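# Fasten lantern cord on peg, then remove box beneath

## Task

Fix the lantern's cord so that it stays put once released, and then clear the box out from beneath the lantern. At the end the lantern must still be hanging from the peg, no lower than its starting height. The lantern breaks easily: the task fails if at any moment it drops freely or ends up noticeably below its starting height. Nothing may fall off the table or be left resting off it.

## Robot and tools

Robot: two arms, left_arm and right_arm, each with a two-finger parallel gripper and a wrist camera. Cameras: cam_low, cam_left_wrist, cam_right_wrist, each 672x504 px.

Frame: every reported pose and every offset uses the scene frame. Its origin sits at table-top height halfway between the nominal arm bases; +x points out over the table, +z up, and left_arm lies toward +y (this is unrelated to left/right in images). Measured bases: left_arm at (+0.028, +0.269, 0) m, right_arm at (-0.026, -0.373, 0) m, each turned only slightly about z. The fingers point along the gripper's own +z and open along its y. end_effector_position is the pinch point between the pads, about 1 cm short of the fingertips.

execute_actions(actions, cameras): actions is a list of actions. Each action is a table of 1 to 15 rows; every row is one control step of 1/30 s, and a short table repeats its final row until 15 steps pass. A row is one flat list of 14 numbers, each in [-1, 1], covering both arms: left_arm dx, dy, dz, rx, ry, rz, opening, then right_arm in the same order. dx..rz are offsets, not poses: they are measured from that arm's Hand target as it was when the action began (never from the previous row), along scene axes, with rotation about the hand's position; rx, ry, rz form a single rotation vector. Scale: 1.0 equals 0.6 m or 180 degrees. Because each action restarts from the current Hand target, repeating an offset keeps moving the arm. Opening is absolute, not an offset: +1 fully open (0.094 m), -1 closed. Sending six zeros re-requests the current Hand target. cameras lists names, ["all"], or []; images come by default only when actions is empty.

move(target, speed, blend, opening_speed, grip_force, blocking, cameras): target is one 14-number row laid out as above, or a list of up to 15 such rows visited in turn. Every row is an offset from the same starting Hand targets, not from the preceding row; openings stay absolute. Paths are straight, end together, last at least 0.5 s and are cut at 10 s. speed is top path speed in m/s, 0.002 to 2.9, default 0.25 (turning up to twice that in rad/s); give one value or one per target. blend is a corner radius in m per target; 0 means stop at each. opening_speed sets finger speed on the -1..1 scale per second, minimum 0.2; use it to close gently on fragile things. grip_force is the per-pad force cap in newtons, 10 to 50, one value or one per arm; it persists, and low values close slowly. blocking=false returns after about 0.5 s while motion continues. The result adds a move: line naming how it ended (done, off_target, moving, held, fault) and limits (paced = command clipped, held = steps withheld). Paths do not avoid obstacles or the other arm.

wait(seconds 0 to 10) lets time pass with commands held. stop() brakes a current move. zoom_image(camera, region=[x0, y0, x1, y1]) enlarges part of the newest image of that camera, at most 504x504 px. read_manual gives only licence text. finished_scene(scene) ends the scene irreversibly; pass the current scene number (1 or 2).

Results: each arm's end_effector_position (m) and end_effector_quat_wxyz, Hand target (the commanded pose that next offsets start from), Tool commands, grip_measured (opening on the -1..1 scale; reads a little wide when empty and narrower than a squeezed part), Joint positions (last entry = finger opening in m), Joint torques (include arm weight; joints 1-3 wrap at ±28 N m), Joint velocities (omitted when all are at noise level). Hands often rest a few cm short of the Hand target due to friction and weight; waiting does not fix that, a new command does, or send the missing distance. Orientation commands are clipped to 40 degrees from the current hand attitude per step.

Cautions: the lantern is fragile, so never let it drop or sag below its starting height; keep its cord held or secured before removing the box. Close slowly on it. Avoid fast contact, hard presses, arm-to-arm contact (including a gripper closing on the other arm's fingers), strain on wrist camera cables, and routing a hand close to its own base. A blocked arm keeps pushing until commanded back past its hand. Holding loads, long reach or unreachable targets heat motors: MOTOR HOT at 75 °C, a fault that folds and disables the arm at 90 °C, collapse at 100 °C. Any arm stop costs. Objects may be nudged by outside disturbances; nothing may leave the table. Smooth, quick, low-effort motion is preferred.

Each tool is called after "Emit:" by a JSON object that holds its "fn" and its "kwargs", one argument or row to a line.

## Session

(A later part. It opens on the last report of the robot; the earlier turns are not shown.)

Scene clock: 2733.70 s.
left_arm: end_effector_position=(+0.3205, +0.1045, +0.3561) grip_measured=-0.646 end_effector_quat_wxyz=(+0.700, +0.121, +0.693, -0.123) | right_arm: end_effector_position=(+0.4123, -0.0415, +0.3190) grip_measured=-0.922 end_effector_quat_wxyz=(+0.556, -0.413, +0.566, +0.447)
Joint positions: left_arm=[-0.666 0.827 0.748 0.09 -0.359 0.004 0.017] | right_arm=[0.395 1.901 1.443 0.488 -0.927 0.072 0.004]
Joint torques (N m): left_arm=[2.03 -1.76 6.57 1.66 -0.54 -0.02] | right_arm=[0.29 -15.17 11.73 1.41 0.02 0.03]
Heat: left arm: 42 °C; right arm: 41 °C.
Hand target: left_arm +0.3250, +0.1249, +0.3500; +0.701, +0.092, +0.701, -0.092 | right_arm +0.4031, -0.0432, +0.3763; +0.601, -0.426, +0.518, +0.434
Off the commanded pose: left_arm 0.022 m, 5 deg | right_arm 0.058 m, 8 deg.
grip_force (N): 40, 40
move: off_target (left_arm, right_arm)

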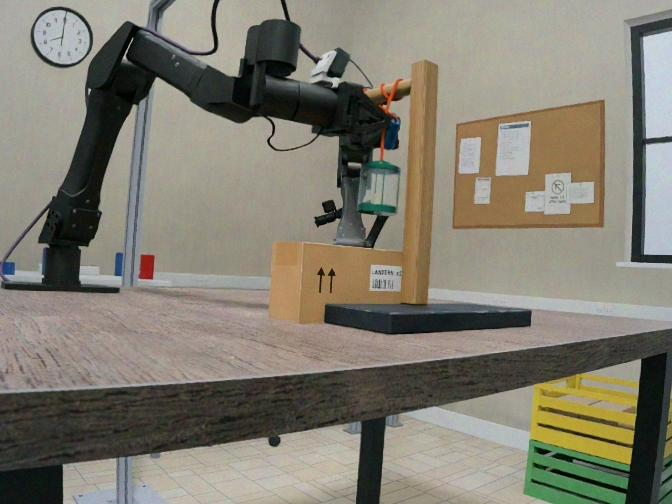

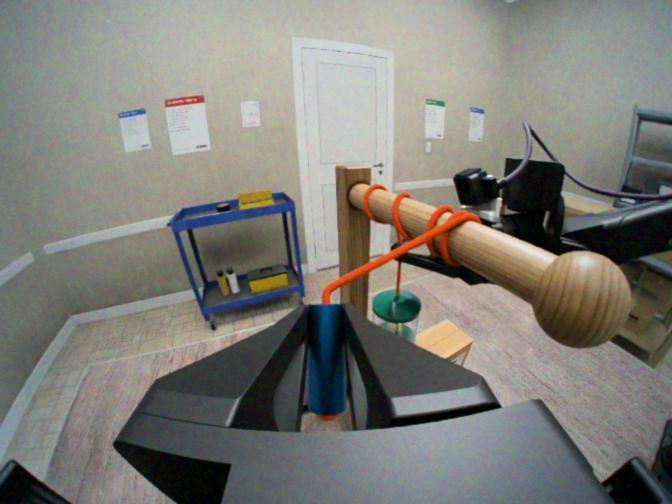

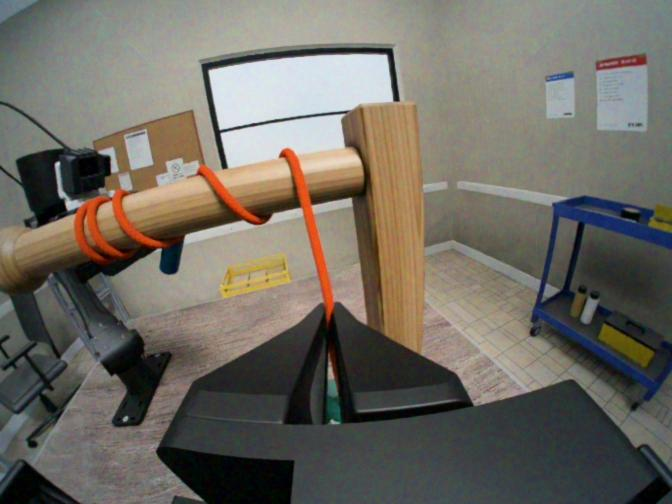

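Emit:
{"fn": "move", "kwargs": {
  "target": [0,0,0,0,0,0,-1,0.008,0,-0.0583,0,0,0,-1],
  "speed": 0.05
}}

Emit:
{"fn": "move", "kwargs": {
  "target": [0,0,0,0,0,0,-1,0.0,0,-0.025,0,0,0,-1],
  "speed": 0.05,
  "cameras": ["cam_low", "cam_right_wrist"]
}}

Emit:
{"fn": "zoom_image", "kwargs": {
  "camera": "cam_low",
  "region": [280, 40, 500, 290]
}}

Scene clock: 2745.17 s.
left_arm: end_effector_position=(+0.3219, +0.1074, +0.3562) grip_measured=-0.646 end_effector_quat_wxyz=(+0.701, +0.117, +0.693, -0.118) | right_arm: end_effector_position=(+0.4106, -0.0422, +0.3238) grip_measured=-0.922 end_effector_quat_wxyz=(+0.575, -0.419, +0.547, +0.442)
Joint positions: left_arm=[-0.659 0.827 0.748 0.09 -0.364 0.004 0.017] | right_arm=[0.395 1.901 1.42 0.568 -0.927 0.072 0.004]
Joint torques (N m): left_arm=[1.52 -1.72 6.56 1.68 -0.48 -0.02] | right_arm=[-0.02 -10.97 7.66 1.69 0.01 0]
Heat: left arm: 41 °C; right arm: 41 °C.
Hand target: left_arm +0.3250, +0.1249, +0.3501; +0.701, +0.092, +0.701, -0.092 | right_arm +0.4079, -0.0432, +0.3413; +0.601, -0.426, +0.518, +0.434
Off the commanded pose: left_arm 0.019 m, 4 deg | right_arm 0.018 m, 5 deg.
grip_force (N): 40, 40
move: off_target (left_arm, right_arm)

Scene clock: 2746.10 s.
left_arm: end_effector_position=(+0.3219, +0.1074, +0.3562) grip_measured=-0.646 end_effector_quat_wxyz=(+0.701, +0.117, +0.693, -0.118) | right_arm: end_effector_position=(+0.4079, -0.0433, +0.3193) grip_measured=-0.922 end_effector_quat_wxyz=(+0.584, -0.421, +0.537, +0.440)
Joint positions: left_arm=[-0.659 0.827 0.748 0.09 -0.364 0.004 0.017] | right_arm=[0.395 1.901 1.382 0.633 -0.927 0.072 0.004]
Joint torques (N m): left_arm=[1.51 -1.72 6.56 1.68 -0.48 -0.04] | right_arm=[-0.01 -9.68 7.43 1.61 0.02 0.01]
Heat: left arm: 41 °C; right arm: 41 °C.
Hand target: left_arm +0.3250, +0.1249, +0.3501; +0.701, +0.092, +0.701, -0.092 | right_arm +0.4079, -0.0432, +0.3263; +0.601, -0.426, +0.518, +0.434
Off the commanded pose: left_arm 0.019 m, 4 deg | right_arm 0.007 m, 3 deg.
grip_force (N): 40, 40
move: off_target (left_arm, right_arm)
Images, in order (width x height): cam_low 672x504, cam_right_wrist 672x504.

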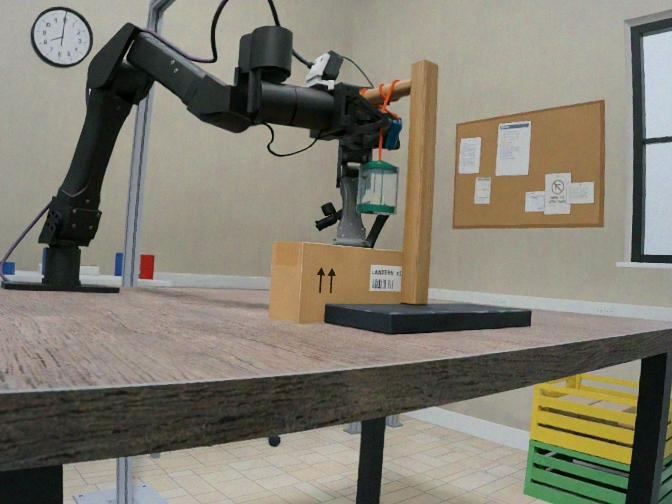

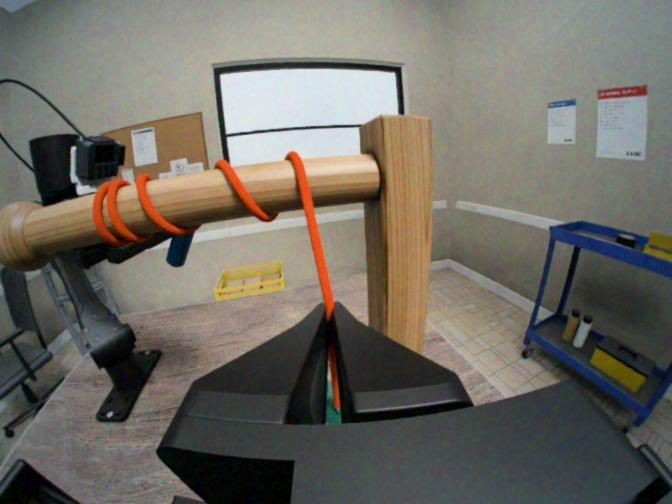

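Scaled by 2.016 from the camera's 672x504 image, which has a finer 960x720 frame.

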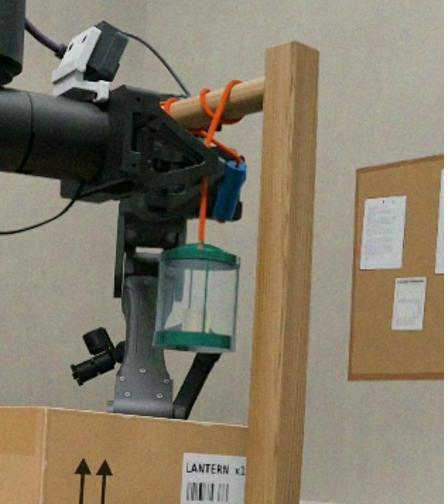

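Emit:
{"fn": "move", "kwargs": {
  "target": [0,0,0,0,0,0,-1,0.0,0,-0.02,0,0,0,-1],
  "speed": 0.05
}}

Emit:
{"fn": "move", "kwargs": {
  "target": [0,0,0,0,0,0,-1,0.0,0,-0.02,0,0,0,-1],
  "speed": 0.05,
  "cameras": ["cam_low", "cam_right_wrist"]
}}

Emit:
{"fn": "zoom_image", "kwargs": {
  "camera": "cam_low",
  "region": [280, 40, 500, 290]
}}

Scene clock: 2758.70 s.
left_arm: end_effector_position=(+0.3219, +0.1074, +0.3562) grip_measured=-0.646 end_effector_quat_wxyz=(+0.701, +0.117, +0.693, -0.118) | right_arm: end_effector_position=(+0.4066, -0.0435, +0.3165) grip_measured=-0.922 end_effector_quat_wxyz=(+0.595, -0.425, +0.524, +0.437)
Joint positions: left_arm=[-0.659 0.827 0.748 0.09 -0.364 0.004 0.017] | right_arm=[0.395 1.911 1.358 0.704 -0.93 0.072 0.004]
Joint torques (N m): left_arm=[1.48 -1.7 6.52 1.7 -0.48 -0.03] | right_arm=[-0.01 -9.31 6.82 1.38 0.07 0.02]
Heat: left arm: 40 °C; right arm: 41 °C.
Hand target: left_arm +0.3250, +0.1249, +0.3501; +0.701, +0.092, +0.701, -0.092 | right_arm +0.4080, -0.0432, +0.3141; +0.601, -0.426, +0.519, +0.434
Off the commanded pose: left_arm 0.019 m, 4 deg | right_arm 0.003 m, 1 deg.
grip_force (N): 40, 40
move: off_target (left_arm)

Scene clock: 2759.63 s.
left_arm: end_effector_position=(+0.3219, +0.1074, +0.3562) grip_measured=-0.646 end_effector_quat_wxyz=(+0.701, +0.117, +0.693, -0.118) | right_arm: end_effector_position=(+0.4040, -0.0431, +0.3140) grip_measured=-0.922 end_effector_quat_wxyz=(+0.605, -0.430, +0.510, +0.435)
Joint positions: left_arm=[-0.659 0.827 0.748 0.09 -0.364 0.004 0.017] | right_arm=[0.397 1.92 1.334 0.772 -0.933 0.072 0.004]
Joint torques (N m): left_arm=[1.51 -1.76 6.53 1.68 -0.49 -0.04] | right_arm=[-0.16 -8.75 6.3 1.17 0.11 0.03]
Heat: left arm: 40 °C; right arm: 41 °C.
Hand target: left_arm +0.3250, +0.1249, +0.3501; +0.701, +0.092, +0.701, -0.092 | right_arm +0.4080, -0.0433, +0.3023; +0.601, -0.426, +0.518, +0.434
Off the commanded pose: left_arm 0.019 m, 4 deg | right_arm 0.013 m, 1 deg.
grip_force (N): 40, 40
move: off_target (left_arm, right_arm)
Images, in order (width x height): cam_low 672x504, cam_right_wrist 672x504.

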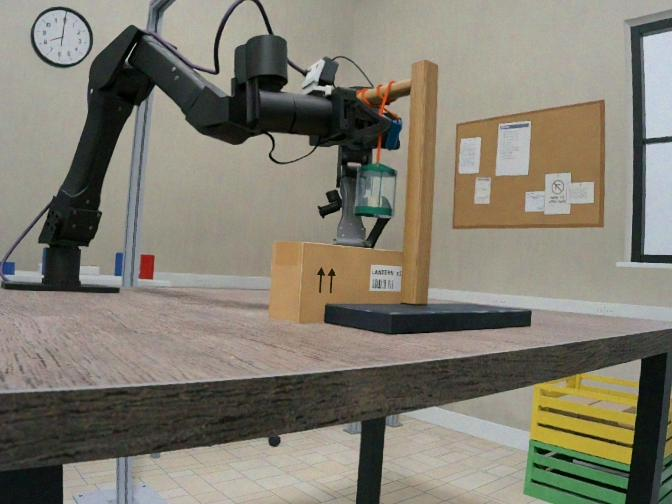

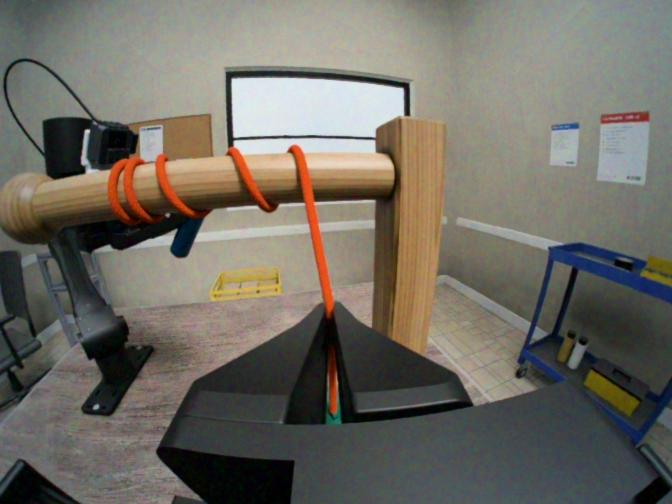

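Scaled by 2.016 from the camera's 672x504 image, which has a finer 960x720 frame.

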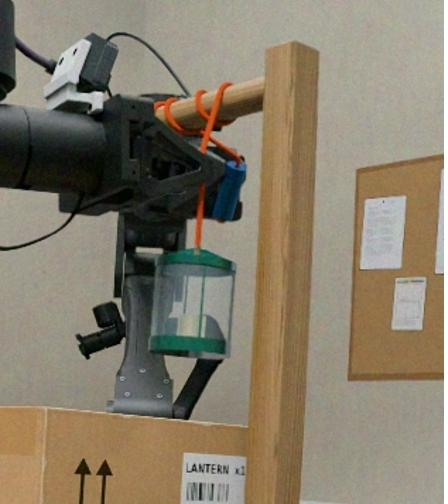

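Emit:
{"fn": "move", "kwargs": {
  "target": [-0.005,-0.09,-0.09,0,0,-0.111,-1,0.0,0,0.0,0,0,0,-1],
  "speed": 0.04,
  "cameras": ["all"]
}}

Emit:
{"fn": "zoom_image", "kwargs": {
  "camera": "cam_low",
  "region": [280, 40, 500, 290]
}}

Scene clock: 2778.33 s.
left_arm: end_effector_position=(+0.3196, +0.0691, +0.3080) grip_measured=-0.646 end_effector_quat_wxyz=(+0.684, +0.213, +0.664, -0.215) | right_arm: end_effector_position=(+0.4040, -0.0431, +0.3141) grip_measured=-0.922 end_effector_quat_wxyz=(+0.605, -0.430, +0.510, +0.434)
Joint positions: left_arm=[-0.553 0.879 0.556 0.35 0.023 0.004 0.017] | right_arm=[0.397 1.92 1.334 0.772 -0.933 0.072 0.004]
Joint torques (N m): left_arm=[0.9 -0.42 6.72 1.79 0.11 -0.04] | right_arm=[-0.17 -8.75 6.27 1.16 0.11 0.04]
Heat: left arm: 40 °C; right arm: 40 °C.
Hand target: left_arm +0.3220, +0.0709, +0.2960; +0.674, +0.213, +0.675, -0.212 | right_arm +0.4080, -0.0433, +0.3024; +0.601, -0.426, +0.518, +0.434
Off the commanded pose: left_arm 0.012 m, 2 deg | right_arm 0.012 m, 1 deg.
grip_force (N): 40, 40
move: off_target (left_arm, right_arm)

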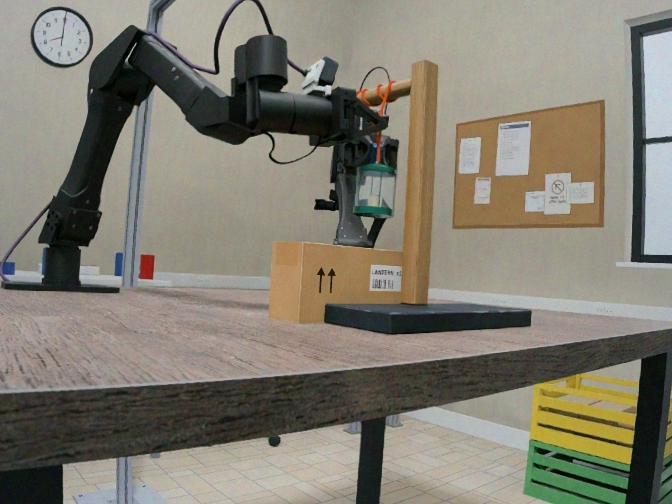

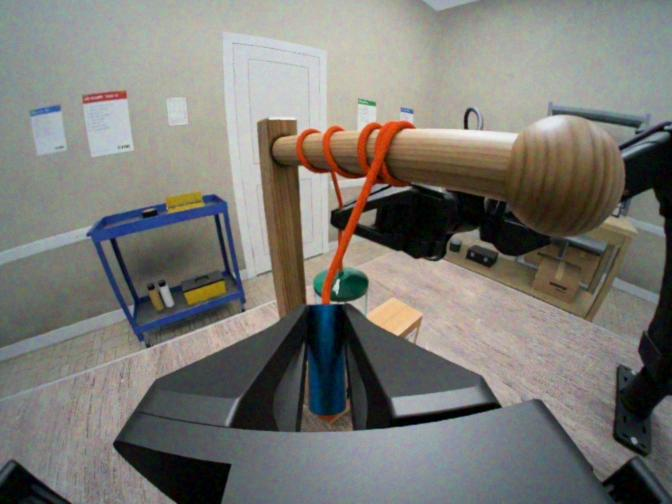

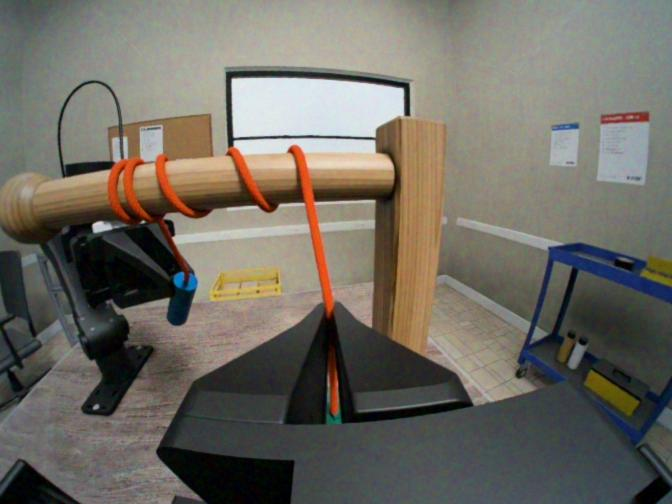

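Scaled by 2.016 from the camera's 672x504 image, which has a finer 960x720 frame.

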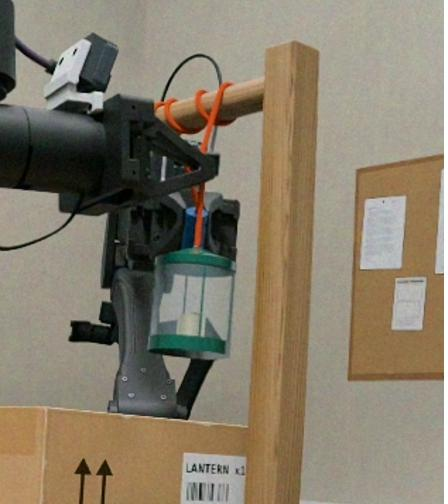

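Emit:
{"fn": "move", "kwargs": {
  "target": [-0.003,-0.0967,-0.0333,0,0,0,-1,0.0,0,0.0,0,0,0,-1],
  "speed": 0.04,
  "cameras": ["all"]
}}

Emit:
{"fn": "zoom_image", "kwargs": {
  "camera": "cam_low",
  "region": [280, 40, 500, 290]
}}

Scene clock: 2793.33 s.
left_arm: end_effector_position=(+0.3196, +0.0181, +0.3011) grip_measured=-0.646 end_effector_quat_wxyz=(+0.700, +0.197, +0.649, -0.223) | right_arm: end_effector_position=(+0.4040, -0.0431, +0.3141) grip_measured=-0.922 end_effector_quat_wxyz=(+0.605, -0.430, +0.510, +0.434)
Joint positions: left_arm=[-0.769 1.075 0.554 0.604 -0.205 0.004 0.017] | right_arm=[0.397 1.92 1.334 0.772 -0.933 0.072 0.004]
Joint torques (N m): left_arm=[-0.91 -0.72 7.02 1.32 -0.02 -0.01] | right_arm=[-0.16 -8.73 6.27 1.16 0.11 0.03]
Heat: left arm: 42 °C; right arm: 40 °C.
Hand target: left_arm +0.3202, +0.0129, +0.2762; +0.674, +0.213, +0.675, -0.212 | right_arm +0.4080, -0.0433, +0.3024; +0.601, -0.426, +0.518, +0.434
Off the commanded pose: left_arm 0.026 m, 5 deg | right_arm 0.012 m, 1 deg.
grip_force (N): 40, 40
move: off_target (left_arm, right_arm)

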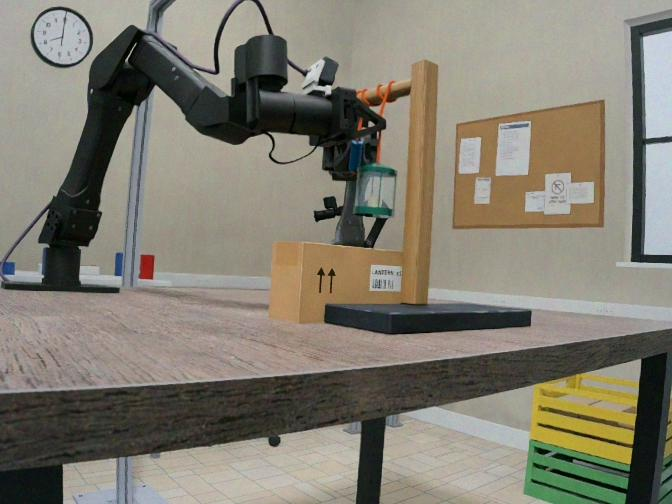

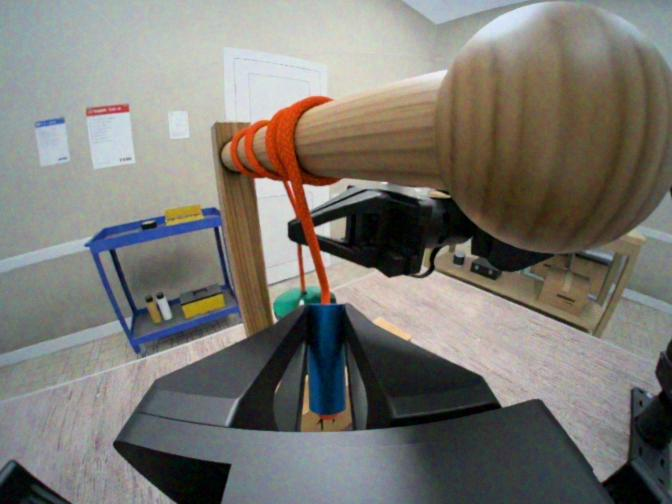

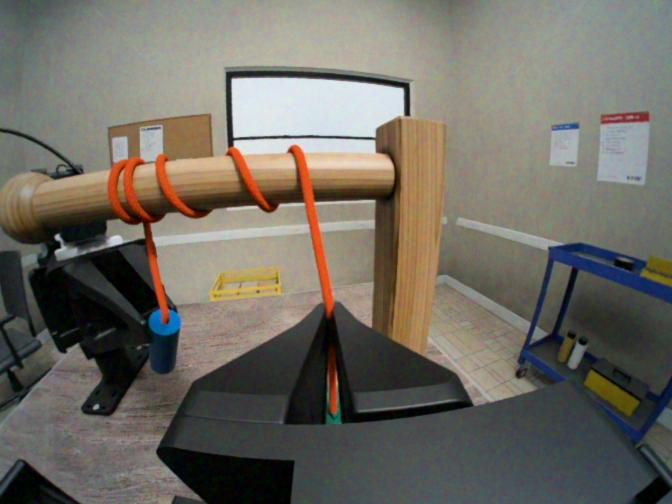

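Scaled by 2.016 from the camera's 672x504 image, which has a finer 960x720 frame.

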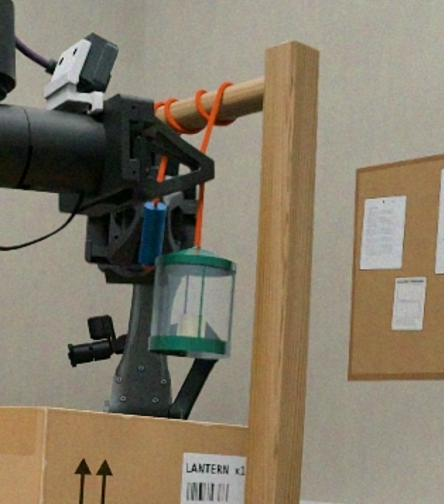

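Emit:
{"fn": "move", "kwargs": {
  "target": [0.0,0.0,0.05,0,0,0,-1,0.0,0,0.0,0,0,0,-1],
  "speed": 0.03,
  "cameras": ["cam_left_wrist", "cam_right_wrist"]
}}

Scene clock: 2807.03 s.
left_arm: end_effector_position=(+0.3235, +0.0145, +0.3040) grip_measured=-0.646 end_effector_quat_wxyz=(+0.682, +0.208, +0.669, -0.212) | right_arm: end_effector_position=(+0.4040, -0.0431, +0.3141) grip_measured=-0.922 end_effector_quat_wxyz=(+0.605, -0.430, +0.510, +0.434)
Joint positions: left_arm=[-0.769 1.075 0.628 0.467 -0.206 0.004 0.017] | right_arm=[0.397 1.92 1.334 0.772 -0.933 0.072 0.004]
Joint torques (N m): left_arm=[-0.88 -3.03 9.72 1.37 0 -0.03] | right_arm=[-0.16 -8.73 6.27 1.16 0.11 0.03]
Heat: left arm: 40 °C; right arm: 40 °C.
Hand target: left_arm +0.3202, +0.0129, +0.3062; +0.674, +0.213, +0.675, -0.212 | right_arm +0.4080, -0.0433, +0.3024; +0.601, -0.426, +0.518, +0.434
Off the commanded pose: left_arm 0.004 m, 1 deg | right_arm 0.012 m, 1 deg.
grip_force (N): 40, 40
move: off_target (right_arm)
Images, in order (width x height): cam_left_wrist 672x504, cam_right_wrist 672x504.

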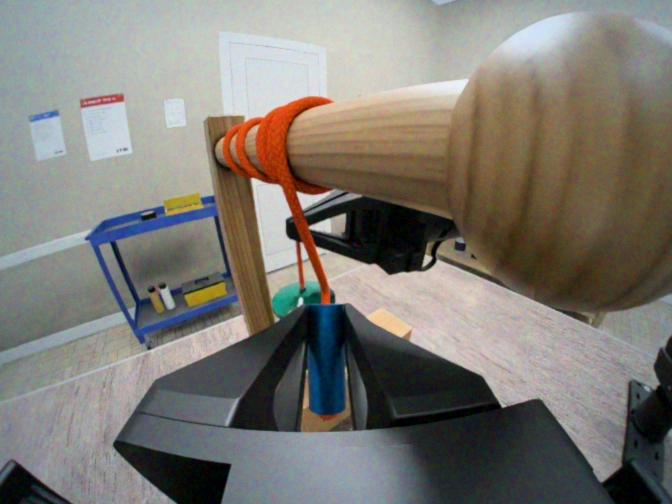

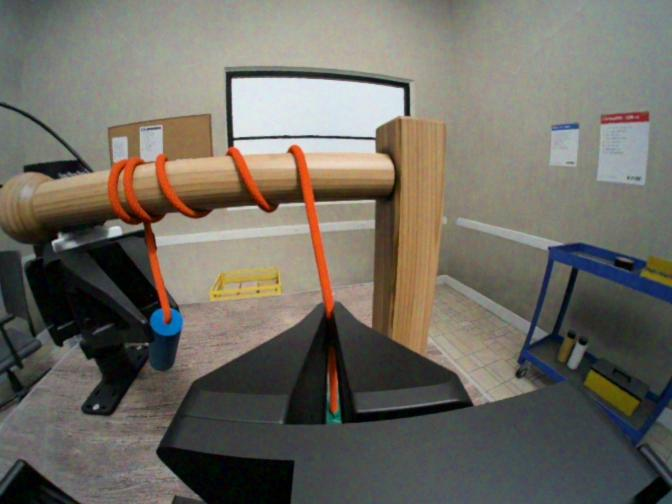

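Emit:
{"fn": "move", "kwargs": {
  "target": [0.0,0.0,0.0,0,0,0,-0.25,0.0,0,0.0,0,0,0,-1],
  "speed": 0.03,
  "opening_speed": 0.4,
  "cameras": ["all"]
}}

Emit:
{"fn": "zoom_image", "kwargs": {
  "camera": "cam_low",
  "region": [280, 40, 500, 290]
}}

Scene clock: 2824.83 s.
left_arm: end_effector_position=(+0.3229, +0.0140, +0.2913) grip_measured=-0.251 end_effector_quat_wxyz=(+0.666, +0.217, +0.684, -0.204) | right_arm: end_effector_position=(+0.4040, -0.0431, +0.3141) grip_measured=-0.922 end_effector_quat_wxyz=(+0.605, -0.430, +0.510, +0.434)
Joint positions: left_arm=[-0.771 1.075 0.628 0.416 -0.206 0.004 0.035] | right_arm=[0.397 1.92 1.334 0.772 -0.933 0.072 0.004]
Joint torques (N m): left_arm=[-0.73 -3.12 9.81 1.79 -0.01 -0.04] | right_arm=[-0.16 -8.73 6.28 1.16 0.11 0.03]
Heat: left arm: 42 °C; right arm: 40 °C.
Hand target: left_arm +0.3202, +0.0129, +0.3061; +0.674, +0.213, +0.675, -0.212 | right_arm +0.4080, -0.0433, +0.3024; +0.601, -0.426, +0.518, +0.434
Off the commanded pose: left_arm 0.015 m, 2 deg | right_arm 0.012 m, 1 deg.
grip_force (N): 40, 40
move: off_target (left_arm, right_arm)

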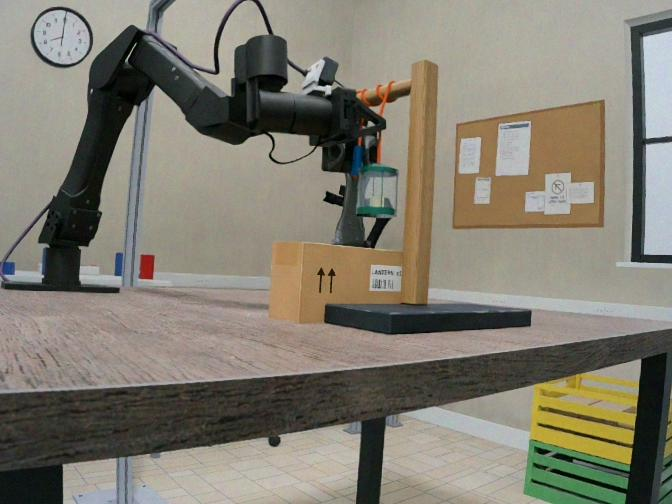

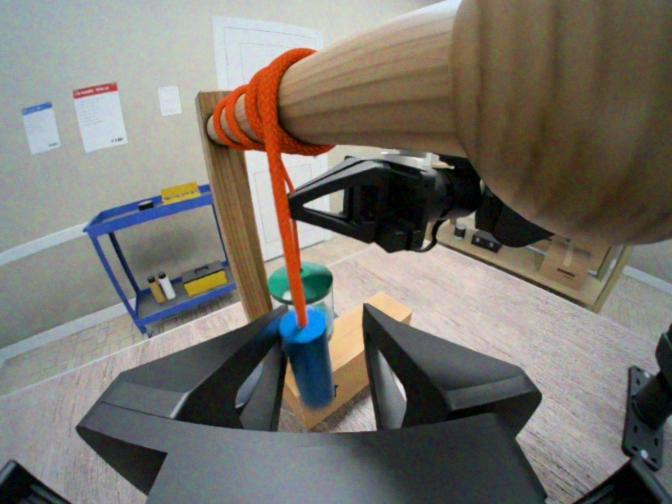

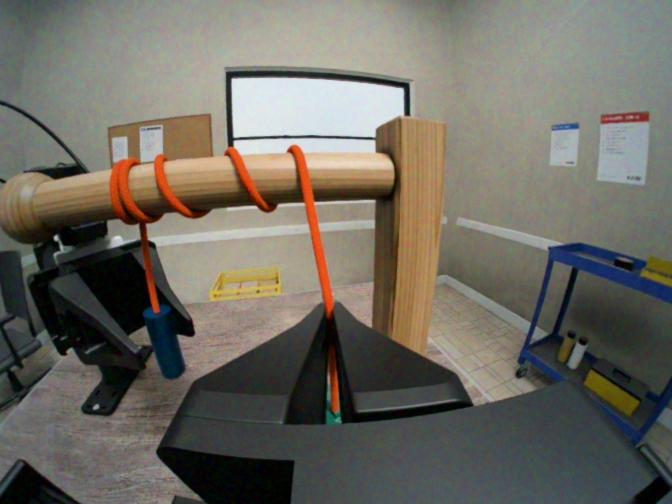

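Scaled by 2.016 from the camera's 672x504 image, which has a finer 960x720 frame.

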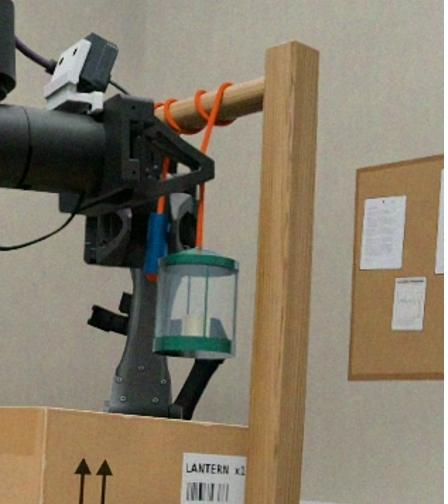

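Emit:
{"fn": "move", "kwargs": {
  "target": [
    [-0.137,0.0945,-0.01,0,0,0,-0.25,0,0,0,0,0,0,-1],
    [-0.25,0.25,0.0,0,0,0.1,-0.25,0,0,0,0,0,0,-1]
  ],
  "speed": [0.05,0.1],
  "blend": [0.02,0],
  "cameras": ["all"]
}}

Emit:
{"fn": "zoom_image", "kwargs": {
  "camera": "cam_low",
  "region": [280, 40, 500, 290]
}}

Scene clock: 2844.10 s.
left_arm: end_effector_position=(+0.1756, +0.1537, +0.3055) grip_measured=-0.251 end_effector_quat_wxyz=(+0.693, +0.149, +0.691, -0.141) | right_arm: end_effector_position=(+0.4040, -0.0431, +0.3141) grip_measured=-0.922 end_effector_quat_wxyz=(+0.605, -0.430, +0.510, +0.434)
Joint positions: left_arm=[-1.941 0.189 0.495 -0.217 -1.567 0.1 0.035] | right_arm=[0.397 1.92 1.334 0.772 -0.933 0.072 0.004]
Joint torques (N m): left_arm=[-0.75 2.02 6.54 1.1 -0.09 0.1] | right_arm=[-0.17 -8.75 6.27 1.16 0.11 0.04]
Heat: left arm: 42 °C; right arm: 40 °C.
Hand target: left_arm +0.1702, +0.1630, +0.3061; +0.699, +0.104, +0.700, -0.104 | right_arm +0.4080, -0.0433, +0.3024; +0.601, -0.426, +0.518, +0.434
Off the commanded pose: left_arm 0.011 m, 7 deg | right_arm 0.012 m, 1 deg.
joint sent to its limit (left arm) — joint 5 (wrist yaw), lower limit. The joint targets are off in position and orientation.
grip_force (N): 40, 40
move: off_target (left_arm, right_arm)

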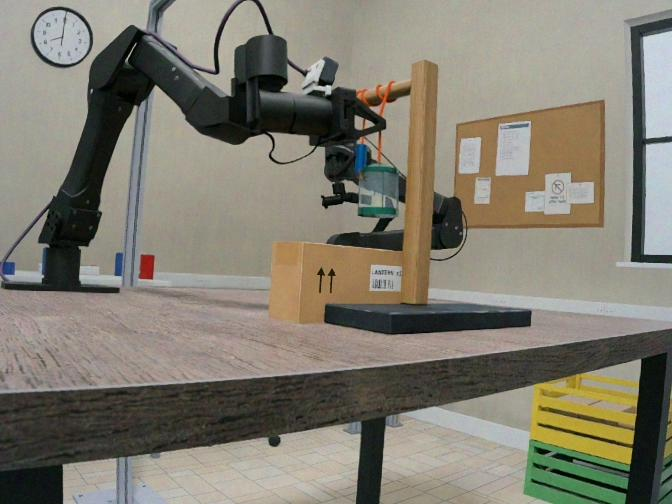

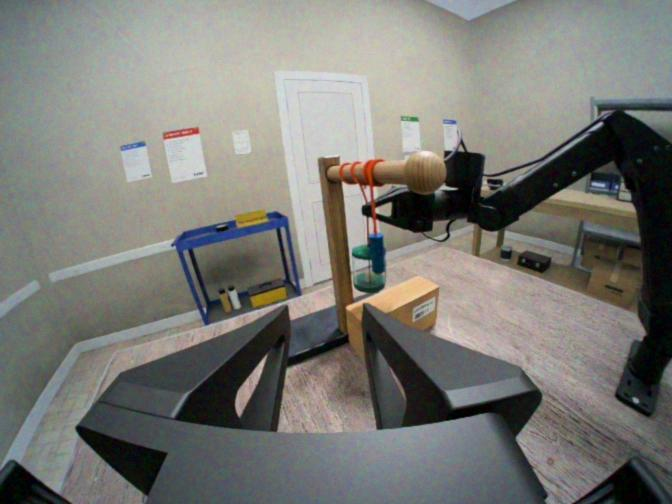

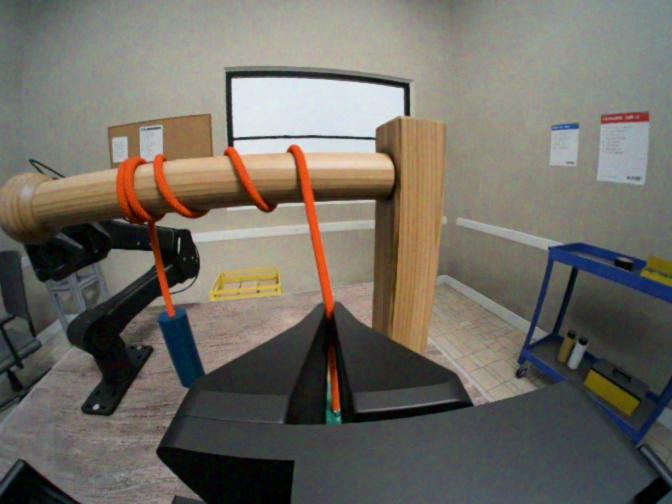

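Scaled by 2.016 from the camera's 672x504 image, which has a finer 960x720 frame.

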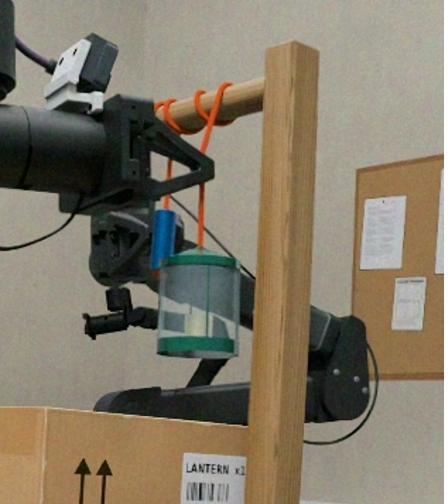

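Emit:
{"fn": "move", "kwargs": {
  "target": [0,0,0,0,0,0,-0.25,0.0,0,-0.02,0,0,0,-1],
  "speed": 0.05,
  "cameras": ["cam_low", "cam_right_wrist"]
}}

Emit:
{"fn": "zoom_image", "kwargs": {
  "camera": "cam_low",
  "region": [280, 40, 500, 290]
}}

Scene clock: 2857.00 s.
left_arm: end_effector_position=(+0.1756, +0.1537, +0.3055) grip_measured=-0.251 end_effector_quat_wxyz=(+0.693, +0.150, +0.691, -0.140) | right_arm: end_effector_position=(+0.4014, -0.0429, +0.3112) grip_measured=-0.922 end_effector_quat_wxyz=(+0.615, -0.434, +0.497, +0.432)
Joint positions: left_arm=[-1.941 0.189 0.495 -0.217 -1.567 0.104 0.035] | right_arm=[0.399 1.929 1.31 0.838 -0.935 0.072 0.004]
Joint torques (N m): left_arm=[-0.72 2.02 6.46 1.13 -0.1 0.08] | right_arm=[-0.32 -8.18 5.74 0.95 0.14 0.03]
Heat: left arm: 40 °C; right arm: 40 °C.
Hand target: left_arm +0.1702, +0.1630, +0.3061; +0.699, +0.104, +0.700, -0.104 | right_arm +0.4080, -0.0433, +0.2902; +0.601, -0.426, +0.519, +0.434
Off the commanded pose: left_arm 0.011 m, 7 deg | right_arm 0.022 m, 3 deg.
joint sent to its limit (left arm) — joint 5 (wrist yaw), lower limit. The joint targets are off in position and orientation.
grip_force (N): 40, 40
move: off_target (left_arm, right_arm)
Images, in order (width x height): cam_low 672x504, cam_right_wrist 672x504.

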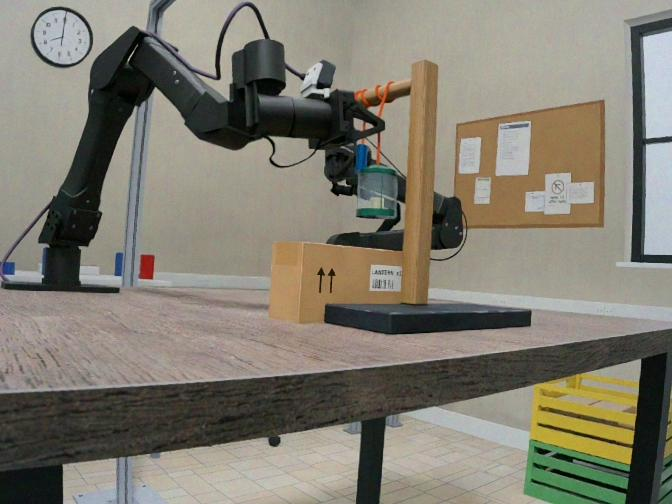

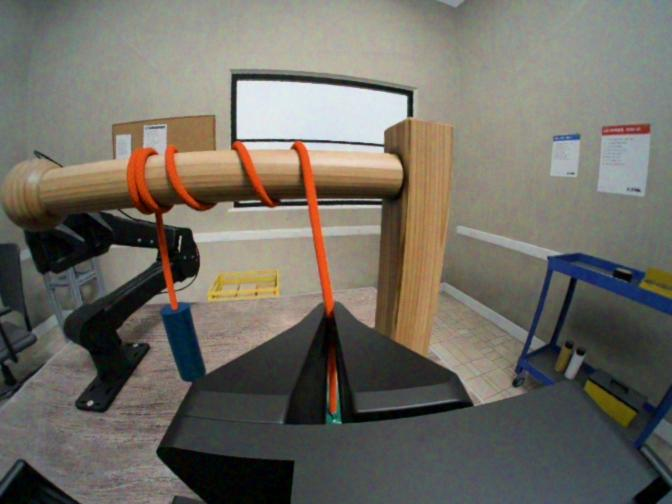

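Scaled by 2.016 from the camera's 672x504 image, which has a finer 960x720 frame.

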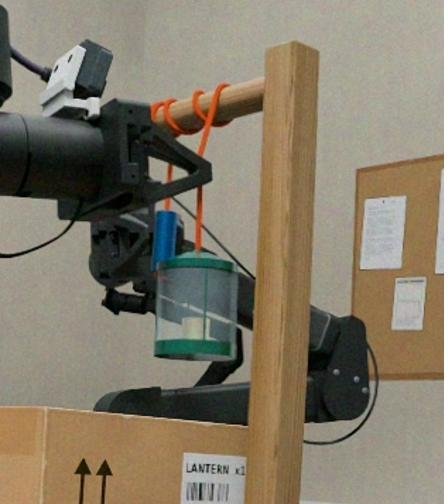

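Emit:
{"fn": "move", "kwargs": {
  "target": [0,0,0,0,0,0,-0.25,-0.008,0,0.0517,0,0,0,-1],
  "speed": 0.04,
  "cameras": ["cam_low", "cam_right_wrist"]
}}

Emit:
{"fn": "zoom_image", "kwargs": {
  "camera": "cam_low",
  "region": [280, 40, 500, 290]
}}

Scene clock: 2874.63 s.
left_arm: end_effector_position=(+0.1756, +0.1537, +0.3055) grip_measured=-0.251 end_effector_quat_wxyz=(+0.693, +0.150, +0.691, -0.140) | right_arm: end_effector_position=(+0.4017, -0.0402, +0.3097) grip_measured=-0.922 end_effector_quat_wxyz=(+0.602, -0.432, +0.509, +0.437)
Joint positions: left_arm=[-1.941 0.189 0.495 -0.217 -1.567 0.104 0.035] | right_arm=[0.403 1.925 1.325 0.782 -0.935 0.072 0.004]
Joint torques (N m): left_arm=[-0.77 2.03 6.41 1.14 -0.1 0.07] | right_arm=[-0.34 -12.31 8.76 0.57 0.17 0.07]
Heat: left arm: 39 °C; right arm: 40 °C.
Hand target: left_arm +0.1702, +0.1630, +0.3061; +0.699, +0.104, +0.700, -0.104 | right_arm +0.4032, -0.0433, +0.3214; +0.601, -0.426, +0.518, +0.434
Off the commanded pose: left_arm 0.011 m, 7 deg | right_arm 0.012 m, 1 deg.
joint sent to its limit (left arm) — joint 5 (wrist yaw), lower limit. The joint targets are off in position and orientation.
grip_force (N): 40, 40
move: off_target (left_arm, right_arm)
Images, in order (width x height): cam_low 672x504, cam_right_wrist 672x504.

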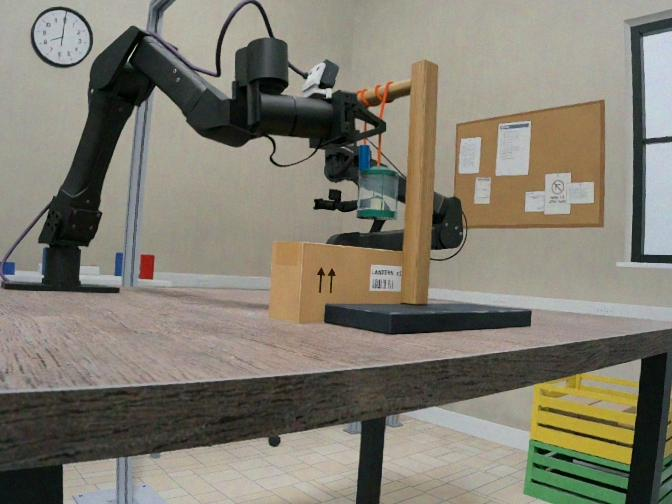

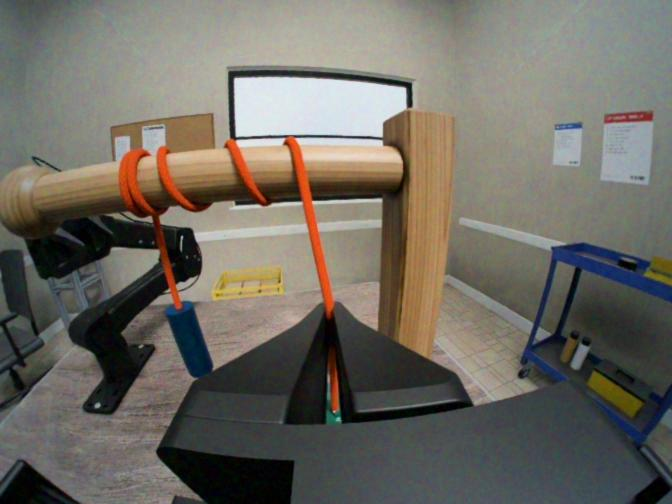

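Scaled by 2.016 from the camera's 672x504 image, which has a finer 960x720 frame.

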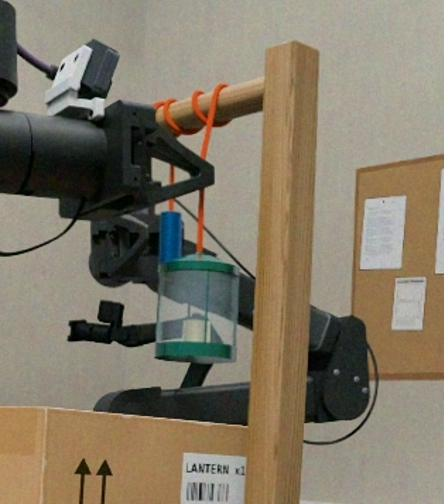

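Emit:
{"fn": "move", "kwargs": {
  "target": [0,0,0,0,0,0,-0.25,-0.025,0.0333,-0.0067,0,0,0,-1],
  "speed": 0.03,
  "cameras": ["cam_low", "cam_right_wrist"]
}}

Emit:
{"fn": "zoom_image", "kwargs": {
  "camera": "cam_low",
  "region": [280, 40, 500, 290]
}}

Scene clock: 2892.10 s.
left_arm: end_effector_position=(+0.1756, +0.1537, +0.3055) grip_measured=-0.251 end_effector_quat_wxyz=(+0.693, +0.150, +0.691, -0.140) | right_arm: end_effector_position=(+0.3949, -0.0213, +0.3078) grip_measured=-0.922 end_effector_quat_wxyz=(+0.598, -0.426, +0.518, +0.438)
Joint positions: left_arm=[-1.941 0.189 0.495 -0.217 -1.567 0.104 0.035] | right_arm=[0.454 1.922 1.325 0.754 -0.875 0.065 0.004]
Joint torques (N m): left_arm=[-0.73 1.99 6.49 1.15 -0.1 0.08] | right_arm=[0.31 -13.41 6.12 0.87 0.14 -0.04]
Heat: left arm: 38 °C; right arm: 39 °C.
Hand target: left_arm +0.1702, +0.1630, +0.3061; +0.699, +0.104, +0.700, -0.104 | right_arm +0.3882, -0.0233, +0.3173; +0.601, -0.426, +0.519, +0.434
Off the commanded pose: left_arm 0.011 m, 7 deg | right_arm 0.012 m, 1 deg.
joint sent to its limit (left arm) — joint 5 (wrist yaw), lower limit. The joint targets are off in position and orientation.
grip_force (N): 40, 40
move: off_target (left_arm, right_arm)
Images, in order (width x height): cam_low 672x504, cam_right_wrist 672x504.

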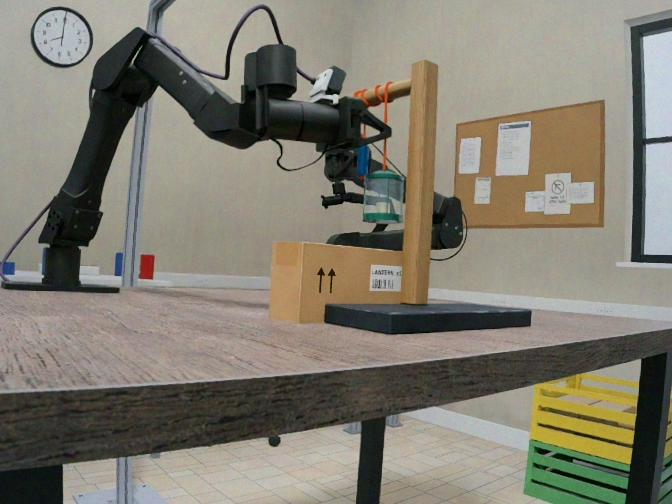

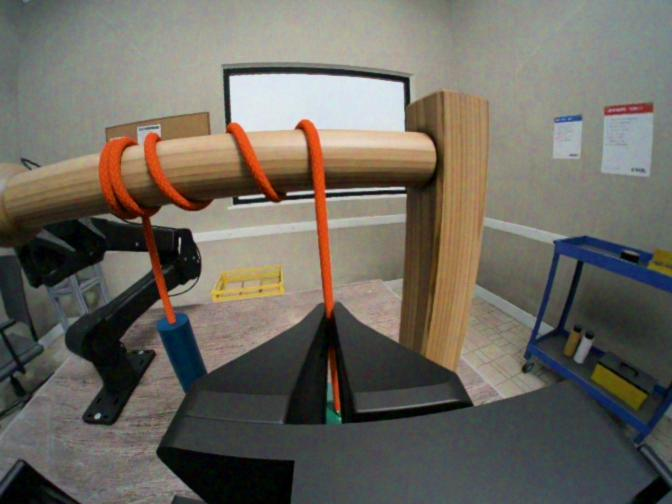

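Scaled by 2.016 from the camera's 672x504 image, which has a finer 960x720 frame.

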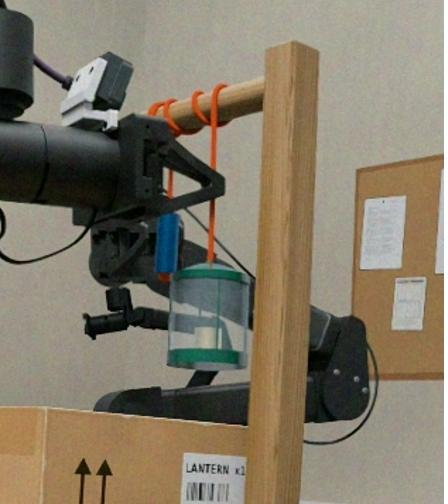

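Emit:
{"fn": "move", "kwargs": {
  "target": [0,0,0,0,0,0,-0.25,-0.0,0.0,-0.0133,0,0,0,-1],
  "speed": 0.03
}}

Scene clock: 2901.07 s.
left_arm: end_effector_position=(+0.1756, +0.1537, +0.3055) grip_measured=-0.251 end_effector_quat_wxyz=(+0.693, +0.150, +0.691, -0.140) | right_arm: end_effector_position=(+0.3932, -0.0222, +0.3067) grip_measured=-0.922 end_effector_quat_wxyz=(+0.601, -0.426, +0.515, +0.437)
Joint positions: left_arm=[-1.941 0.189 0.495 -0.217 -1.567 0.104 0.035] | right_arm=[0.454 1.919 1.31 0.774 -0.874 0.065 0.004]
Joint torques (N m): left_arm=[-0.76 2.09 6.42 1.15 -0.12 0.08] | right_arm=[0.31 -12.27 5.7 0.94 0.12 -0.05]
Heat: left arm: 38 °C; right arm: 39 °C.
Hand target: left_arm +0.1702, +0.1630, +0.3061; +0.699, +0.104, +0.700, -0.104 | right_arm +0.3882, -0.0233, +0.3093; +0.601, -0.426, +0.518, +0.434
Off the commanded pose: left_arm 0.011 m, 7 deg | right_arm 0.006 m, 1 deg.
joint sent to its limit (left arm) — joint 5 (wrist yaw), lower limit. The joint targets are off in position and orientation.
grip_force (N): 40, 40
move: off_target (left_arm)

Emit:
{"fn": "move", "kwargs": {
  "target": [0,0,0,0,0,0,-0.25,-0.0,0.0,-0.0133,0,0,0,-1],
  "speed": 0.03,
  "cameras": ["cam_low", "cam_right_wrist"]
}}

Emit:
{"fn": "zoom_image", "kwargs": {
  "camera": "cam_low",
  "region": [280, 40, 500, 290]
}}

Scene clock: 2906.33 s.
left_arm: end_effector_position=(+0.1756, +0.1537, +0.3055) grip_measured=-0.251 end_effector_quat_wxyz=(+0.693, +0.150, +0.691, -0.140) | right_arm: end_effector_position=(+0.3915, -0.0232, +0.3060) grip_measured=-0.922 end_effector_quat_wxyz=(+0.608, -0.427, +0.509, +0.435)
Joint positions: left_arm=[-1.941 0.189 0.495 -0.217 -1.567 0.104 0.035] | right_arm=[0.454 1.919 1.293 0.809 -0.872 0.064 0.004]
Joint torques (N m): left_arm=[-0.68 2.03 6.49 1.15 -0.11 0.08] | right_arm=[0.32 -11.29 5.52 0.88 0.12 -0.05]
Heat: left arm: 38 °C; right arm: 39 °C.
Hand target: left_arm +0.1702, +0.1630, +0.3061; +0.699, +0.104, +0.700, -0.104 | right_arm +0.3882, -0.0233, +0.3013; +0.601, -0.426, +0.519, +0.434
Off the commanded pose: left_arm 0.011 m, 7 deg | right_arm 0.006 m, 1 deg.
joint sent to its limit (left arm) — joint 5 (wrist yaw), lower limit. The joint targets are off in position and orientation.
grip_force (N): 40, 40
move: off_target (left_arm)
Images, in order (width x height): cam_low 672x504, cam_right_wrist 672x504.

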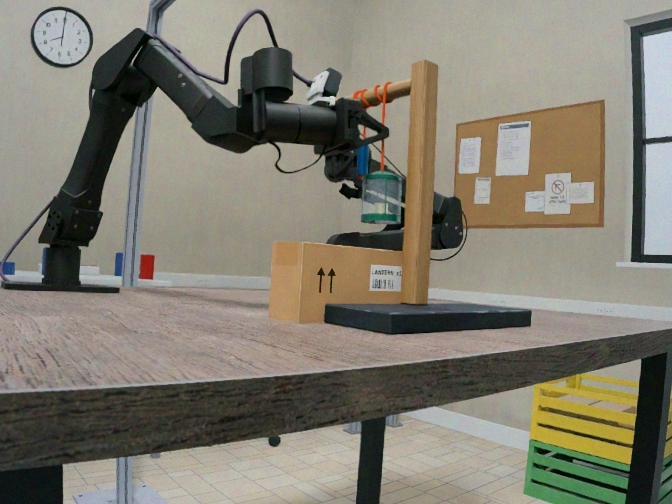

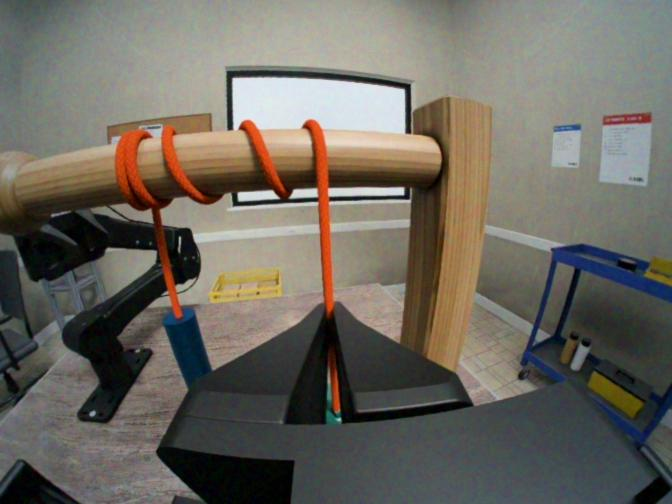

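Scaled by 2.016 from the camera's 672x504 image, which has a finer 960x720 frame.

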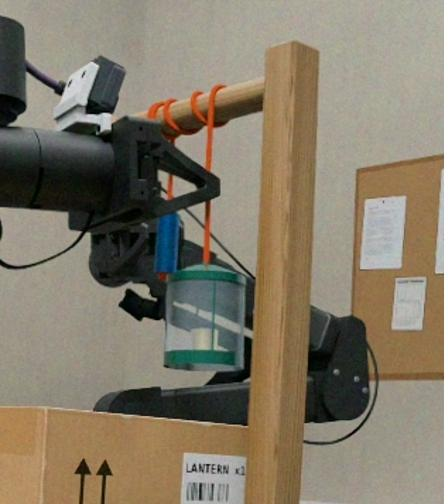

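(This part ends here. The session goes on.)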